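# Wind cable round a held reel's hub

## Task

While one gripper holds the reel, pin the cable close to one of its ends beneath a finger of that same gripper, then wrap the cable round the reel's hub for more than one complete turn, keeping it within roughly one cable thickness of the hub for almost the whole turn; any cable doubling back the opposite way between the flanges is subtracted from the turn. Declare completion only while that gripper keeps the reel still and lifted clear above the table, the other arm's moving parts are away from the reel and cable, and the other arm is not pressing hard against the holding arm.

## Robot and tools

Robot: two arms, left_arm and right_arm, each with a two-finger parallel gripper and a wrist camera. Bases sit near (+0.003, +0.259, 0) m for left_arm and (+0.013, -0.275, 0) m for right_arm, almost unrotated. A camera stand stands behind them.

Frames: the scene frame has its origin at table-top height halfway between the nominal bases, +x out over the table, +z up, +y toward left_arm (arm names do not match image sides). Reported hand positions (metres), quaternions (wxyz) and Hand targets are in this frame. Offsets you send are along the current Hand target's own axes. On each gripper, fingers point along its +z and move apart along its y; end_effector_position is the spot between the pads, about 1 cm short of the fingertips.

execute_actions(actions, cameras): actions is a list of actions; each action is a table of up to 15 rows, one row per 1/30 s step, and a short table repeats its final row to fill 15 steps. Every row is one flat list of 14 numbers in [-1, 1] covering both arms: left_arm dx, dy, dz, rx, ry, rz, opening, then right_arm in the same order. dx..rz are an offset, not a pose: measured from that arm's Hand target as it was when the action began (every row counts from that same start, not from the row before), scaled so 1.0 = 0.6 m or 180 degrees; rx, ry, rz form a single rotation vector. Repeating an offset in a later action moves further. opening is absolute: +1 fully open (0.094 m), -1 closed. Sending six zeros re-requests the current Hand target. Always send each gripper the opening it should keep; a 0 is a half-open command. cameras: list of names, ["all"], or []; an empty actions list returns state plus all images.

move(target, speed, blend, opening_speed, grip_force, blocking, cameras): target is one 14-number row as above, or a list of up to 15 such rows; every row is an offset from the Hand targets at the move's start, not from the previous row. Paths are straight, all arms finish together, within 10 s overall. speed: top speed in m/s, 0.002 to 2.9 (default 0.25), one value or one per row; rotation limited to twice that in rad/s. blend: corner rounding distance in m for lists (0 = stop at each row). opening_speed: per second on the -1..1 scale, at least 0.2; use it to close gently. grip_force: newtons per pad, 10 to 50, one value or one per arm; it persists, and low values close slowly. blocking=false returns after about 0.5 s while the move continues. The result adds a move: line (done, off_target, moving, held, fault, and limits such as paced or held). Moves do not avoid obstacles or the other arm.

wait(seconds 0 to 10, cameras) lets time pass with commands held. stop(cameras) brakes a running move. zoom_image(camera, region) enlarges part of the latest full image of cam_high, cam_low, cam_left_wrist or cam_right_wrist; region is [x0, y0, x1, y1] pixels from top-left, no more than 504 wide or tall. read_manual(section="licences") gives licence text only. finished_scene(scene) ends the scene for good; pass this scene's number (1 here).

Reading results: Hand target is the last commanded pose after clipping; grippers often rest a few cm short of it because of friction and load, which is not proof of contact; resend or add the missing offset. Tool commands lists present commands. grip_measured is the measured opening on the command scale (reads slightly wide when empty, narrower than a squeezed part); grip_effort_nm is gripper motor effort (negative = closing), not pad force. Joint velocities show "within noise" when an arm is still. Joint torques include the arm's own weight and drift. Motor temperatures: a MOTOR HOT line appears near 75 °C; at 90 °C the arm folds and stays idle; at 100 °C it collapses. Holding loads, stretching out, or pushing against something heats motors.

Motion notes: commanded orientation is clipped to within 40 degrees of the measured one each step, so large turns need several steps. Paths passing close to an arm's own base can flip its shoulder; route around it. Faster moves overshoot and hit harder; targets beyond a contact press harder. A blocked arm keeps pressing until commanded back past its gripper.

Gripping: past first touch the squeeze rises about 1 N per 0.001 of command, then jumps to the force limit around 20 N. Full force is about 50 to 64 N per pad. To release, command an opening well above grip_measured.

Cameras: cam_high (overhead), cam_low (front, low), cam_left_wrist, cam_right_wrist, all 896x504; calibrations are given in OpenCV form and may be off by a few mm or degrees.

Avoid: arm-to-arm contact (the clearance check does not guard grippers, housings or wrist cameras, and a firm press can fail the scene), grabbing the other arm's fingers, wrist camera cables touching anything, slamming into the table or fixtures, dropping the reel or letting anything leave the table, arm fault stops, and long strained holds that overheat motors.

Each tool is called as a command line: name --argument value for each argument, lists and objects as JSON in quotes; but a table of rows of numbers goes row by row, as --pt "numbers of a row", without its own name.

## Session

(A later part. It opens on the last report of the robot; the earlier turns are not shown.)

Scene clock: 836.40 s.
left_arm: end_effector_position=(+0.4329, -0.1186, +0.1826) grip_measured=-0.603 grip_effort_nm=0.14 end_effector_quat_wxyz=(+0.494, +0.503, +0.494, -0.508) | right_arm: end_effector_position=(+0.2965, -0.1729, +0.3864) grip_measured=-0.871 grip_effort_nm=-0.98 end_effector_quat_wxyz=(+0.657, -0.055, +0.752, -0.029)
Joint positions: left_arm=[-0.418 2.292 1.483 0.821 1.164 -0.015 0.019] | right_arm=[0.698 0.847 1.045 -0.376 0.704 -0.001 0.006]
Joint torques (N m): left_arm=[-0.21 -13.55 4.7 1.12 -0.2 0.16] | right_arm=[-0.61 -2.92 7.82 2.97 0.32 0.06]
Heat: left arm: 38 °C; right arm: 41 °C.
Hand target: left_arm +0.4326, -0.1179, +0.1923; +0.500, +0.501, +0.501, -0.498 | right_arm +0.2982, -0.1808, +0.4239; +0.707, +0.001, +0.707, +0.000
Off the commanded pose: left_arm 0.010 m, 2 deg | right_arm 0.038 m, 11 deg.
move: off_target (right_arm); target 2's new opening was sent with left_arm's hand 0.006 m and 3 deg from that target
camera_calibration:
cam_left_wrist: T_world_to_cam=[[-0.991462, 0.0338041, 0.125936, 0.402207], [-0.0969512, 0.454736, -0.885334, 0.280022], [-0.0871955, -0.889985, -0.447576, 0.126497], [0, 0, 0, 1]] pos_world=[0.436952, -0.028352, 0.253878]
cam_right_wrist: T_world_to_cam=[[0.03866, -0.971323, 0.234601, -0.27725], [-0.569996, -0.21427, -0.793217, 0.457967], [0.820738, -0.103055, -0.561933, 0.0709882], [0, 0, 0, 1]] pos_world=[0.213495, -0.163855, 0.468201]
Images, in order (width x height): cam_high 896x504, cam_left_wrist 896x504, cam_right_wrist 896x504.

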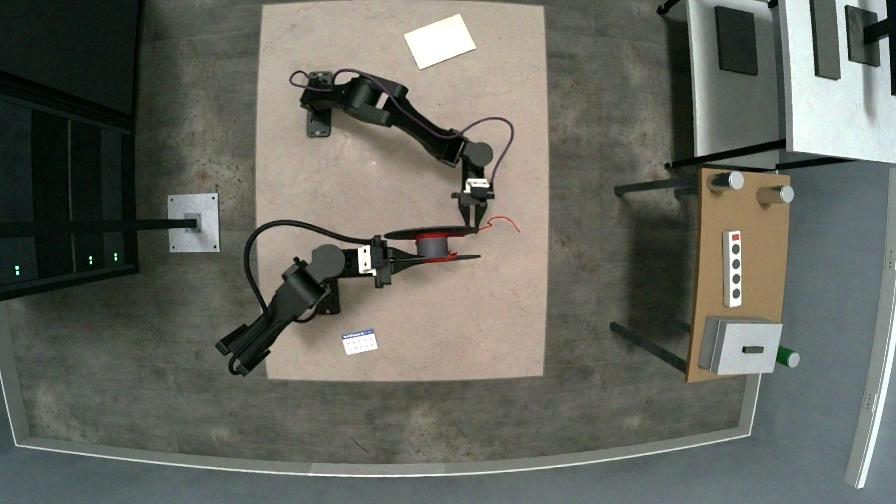

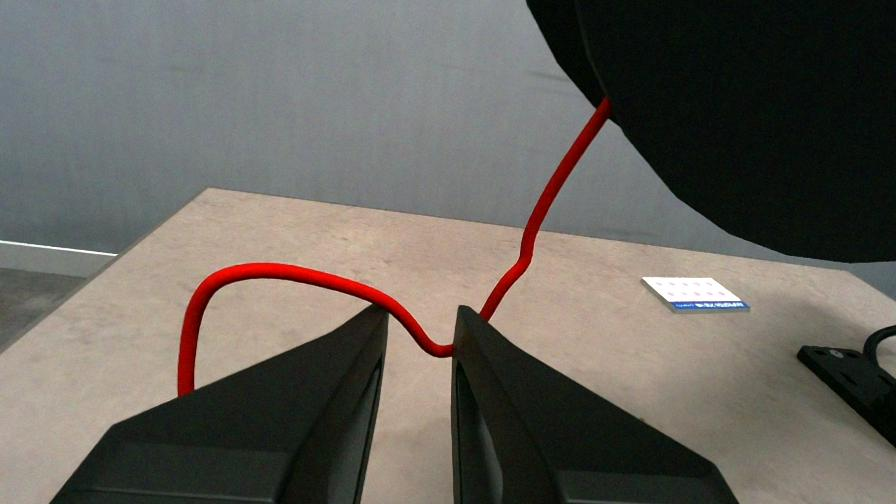

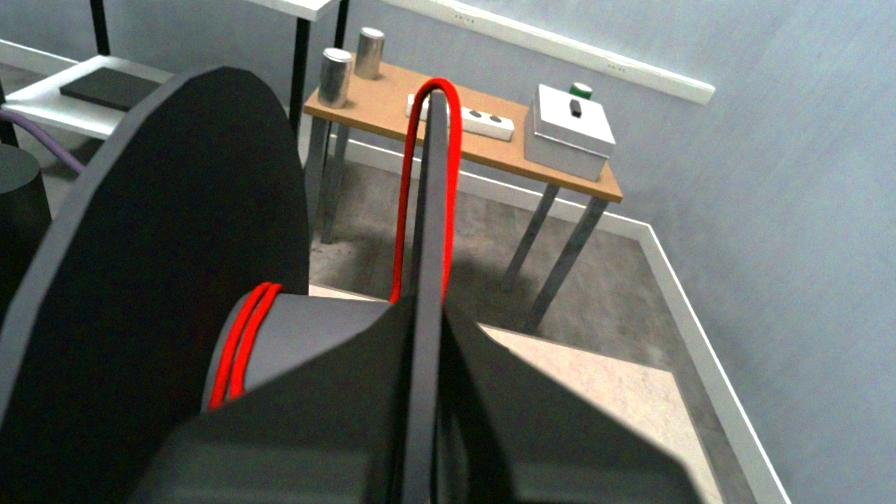

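move --pt "0.05 0 -0.02 0 0 0 -0.5 0 0 0 0 0 0 -1" --pt "0.05 0 -0.45 0 0 0 -0.5 0 0 0 0 0 0 -1" --speed 0.1 --cameras '["cam_high","cam_left_wrist","cam_right_wrist","cam_low"]'

zoom_image --camera "cam_high" --region '[400, 195, 540, 275]'

zoom_image --camera "cam_low" --region '[280, 0, 450, 240]'

Scene clock: 842.87 s.
left_arm: end_effector_position=(+0.4405, +0.1526, +0.1459) grip_measured=-0.503 grip_effort_nm=0.14 end_effector_quat_wxyz=(+0.527, +0.429, +0.564, -0.469) | right_arm: end_effector_position=(+0.2970, -0.1724, +0.3908) grip_measured=-0.871 grip_effort_nm=-0.98 end_effector_quat_wxyz=(+0.663, -0.050, +0.747, -0.024)
Joint positions: left_arm=[0.181 2.144 1.113 0.825 1.547 0.129 0.023] | right_arm=[0.698 0.847 1.045 -0.355 0.704 -0.001 0.006]
Joint torques (N m): left_arm=[0.01 -12.4 4.03 1.44 0.3 0.21] | right_arm=[-0.65 -2.7 7.88 2.79 0.37 0.06]
Heat: left arm: 38 °C; right arm: 41 °C.
Hand target: left_arm +0.4319, +0.1520, +0.1633; +0.500, +0.501, +0.501, -0.498 | right_arm +0.2982, -0.1808, +0.4239; +0.707, +0.001, +0.707, +0.000
Off the commanded pose: left_arm 0.019 m, 12 deg | right_arm 0.034 m, 9 deg.
joint sent to its limit (left arm) — joint 5 (wrist yaw), upper limit. The joint targets are off in orientation, not in position.
move: off_target (left_arm, right_arm)
camera_calibration:
cam_left_wrist: T_world_to_cam=[[-0.964115, -0.178038, 0.196938, 0.415073], [-0.2554, 0.41947, -0.8711, 0.198023], [0.0724795, -0.890139, -0.449888, 0.2822], [0, 0, 0, 1]] pos_world=[0.430299, 0.242031, 0.217713]
cam_right_wrist: T_world_to_cam=[[0.0350635, -0.974621, 0.221101, -0.271973], [-0.557335, -0.202709, -0.805163, 0.464769], [0.829547, -0.0949952, -0.550298, 0.0672522], [0, 0, 0, 1]] pos_world=[0.212779, -0.164469, 0.471357]

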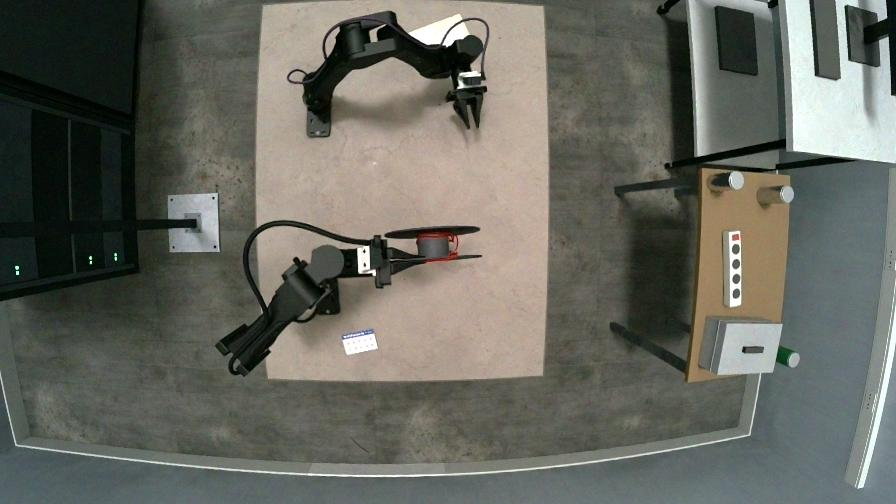

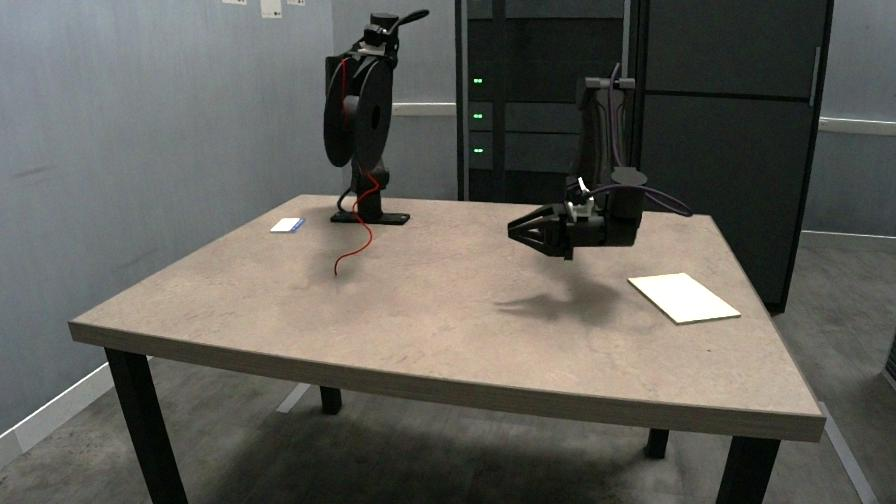

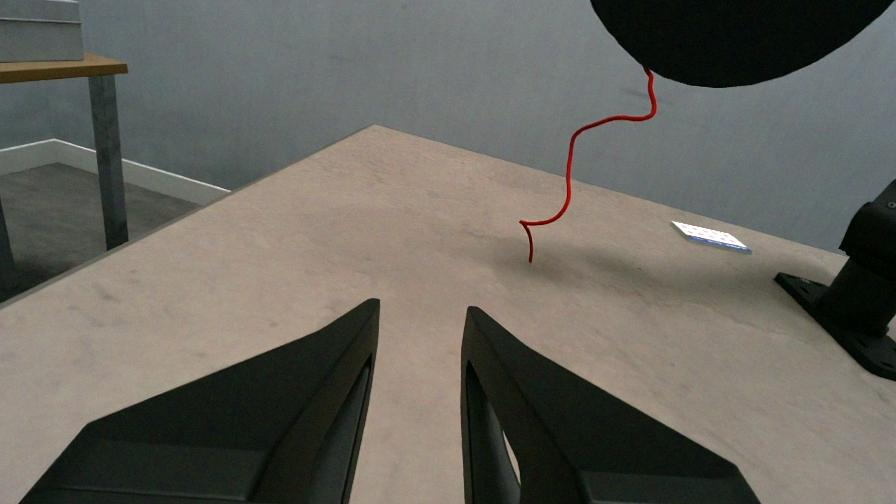

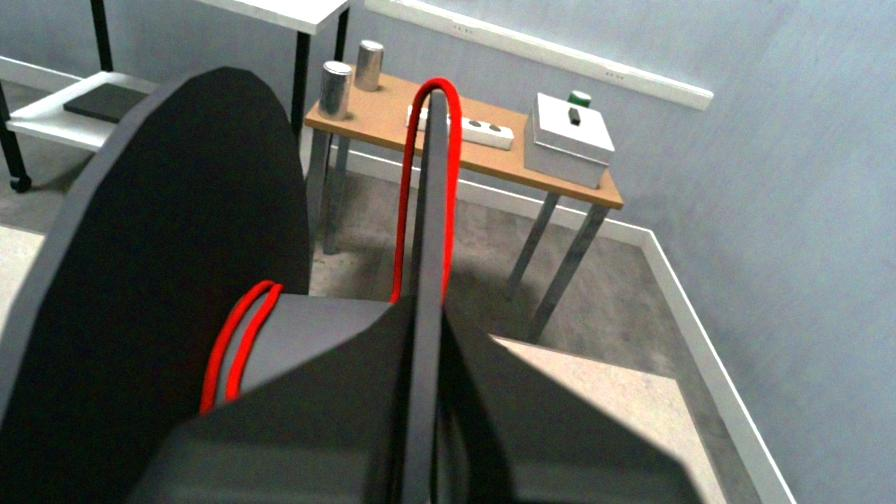

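Scaled by 3.600 from the camera's 896x504 image, which has a finer 1280x720 frame.

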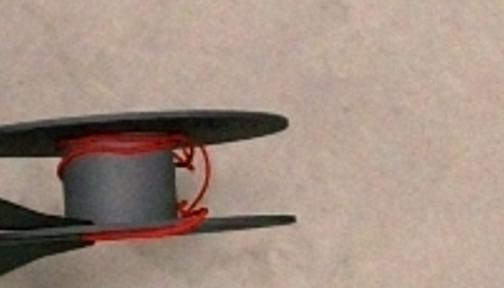

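Scaled by 2.100 from the camera's 896x504 image, which has a finer 1280x720 frame.

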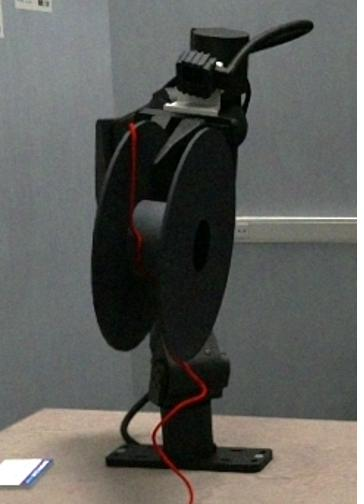

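finished_scene --scene 2

The scene is finished: the task was done.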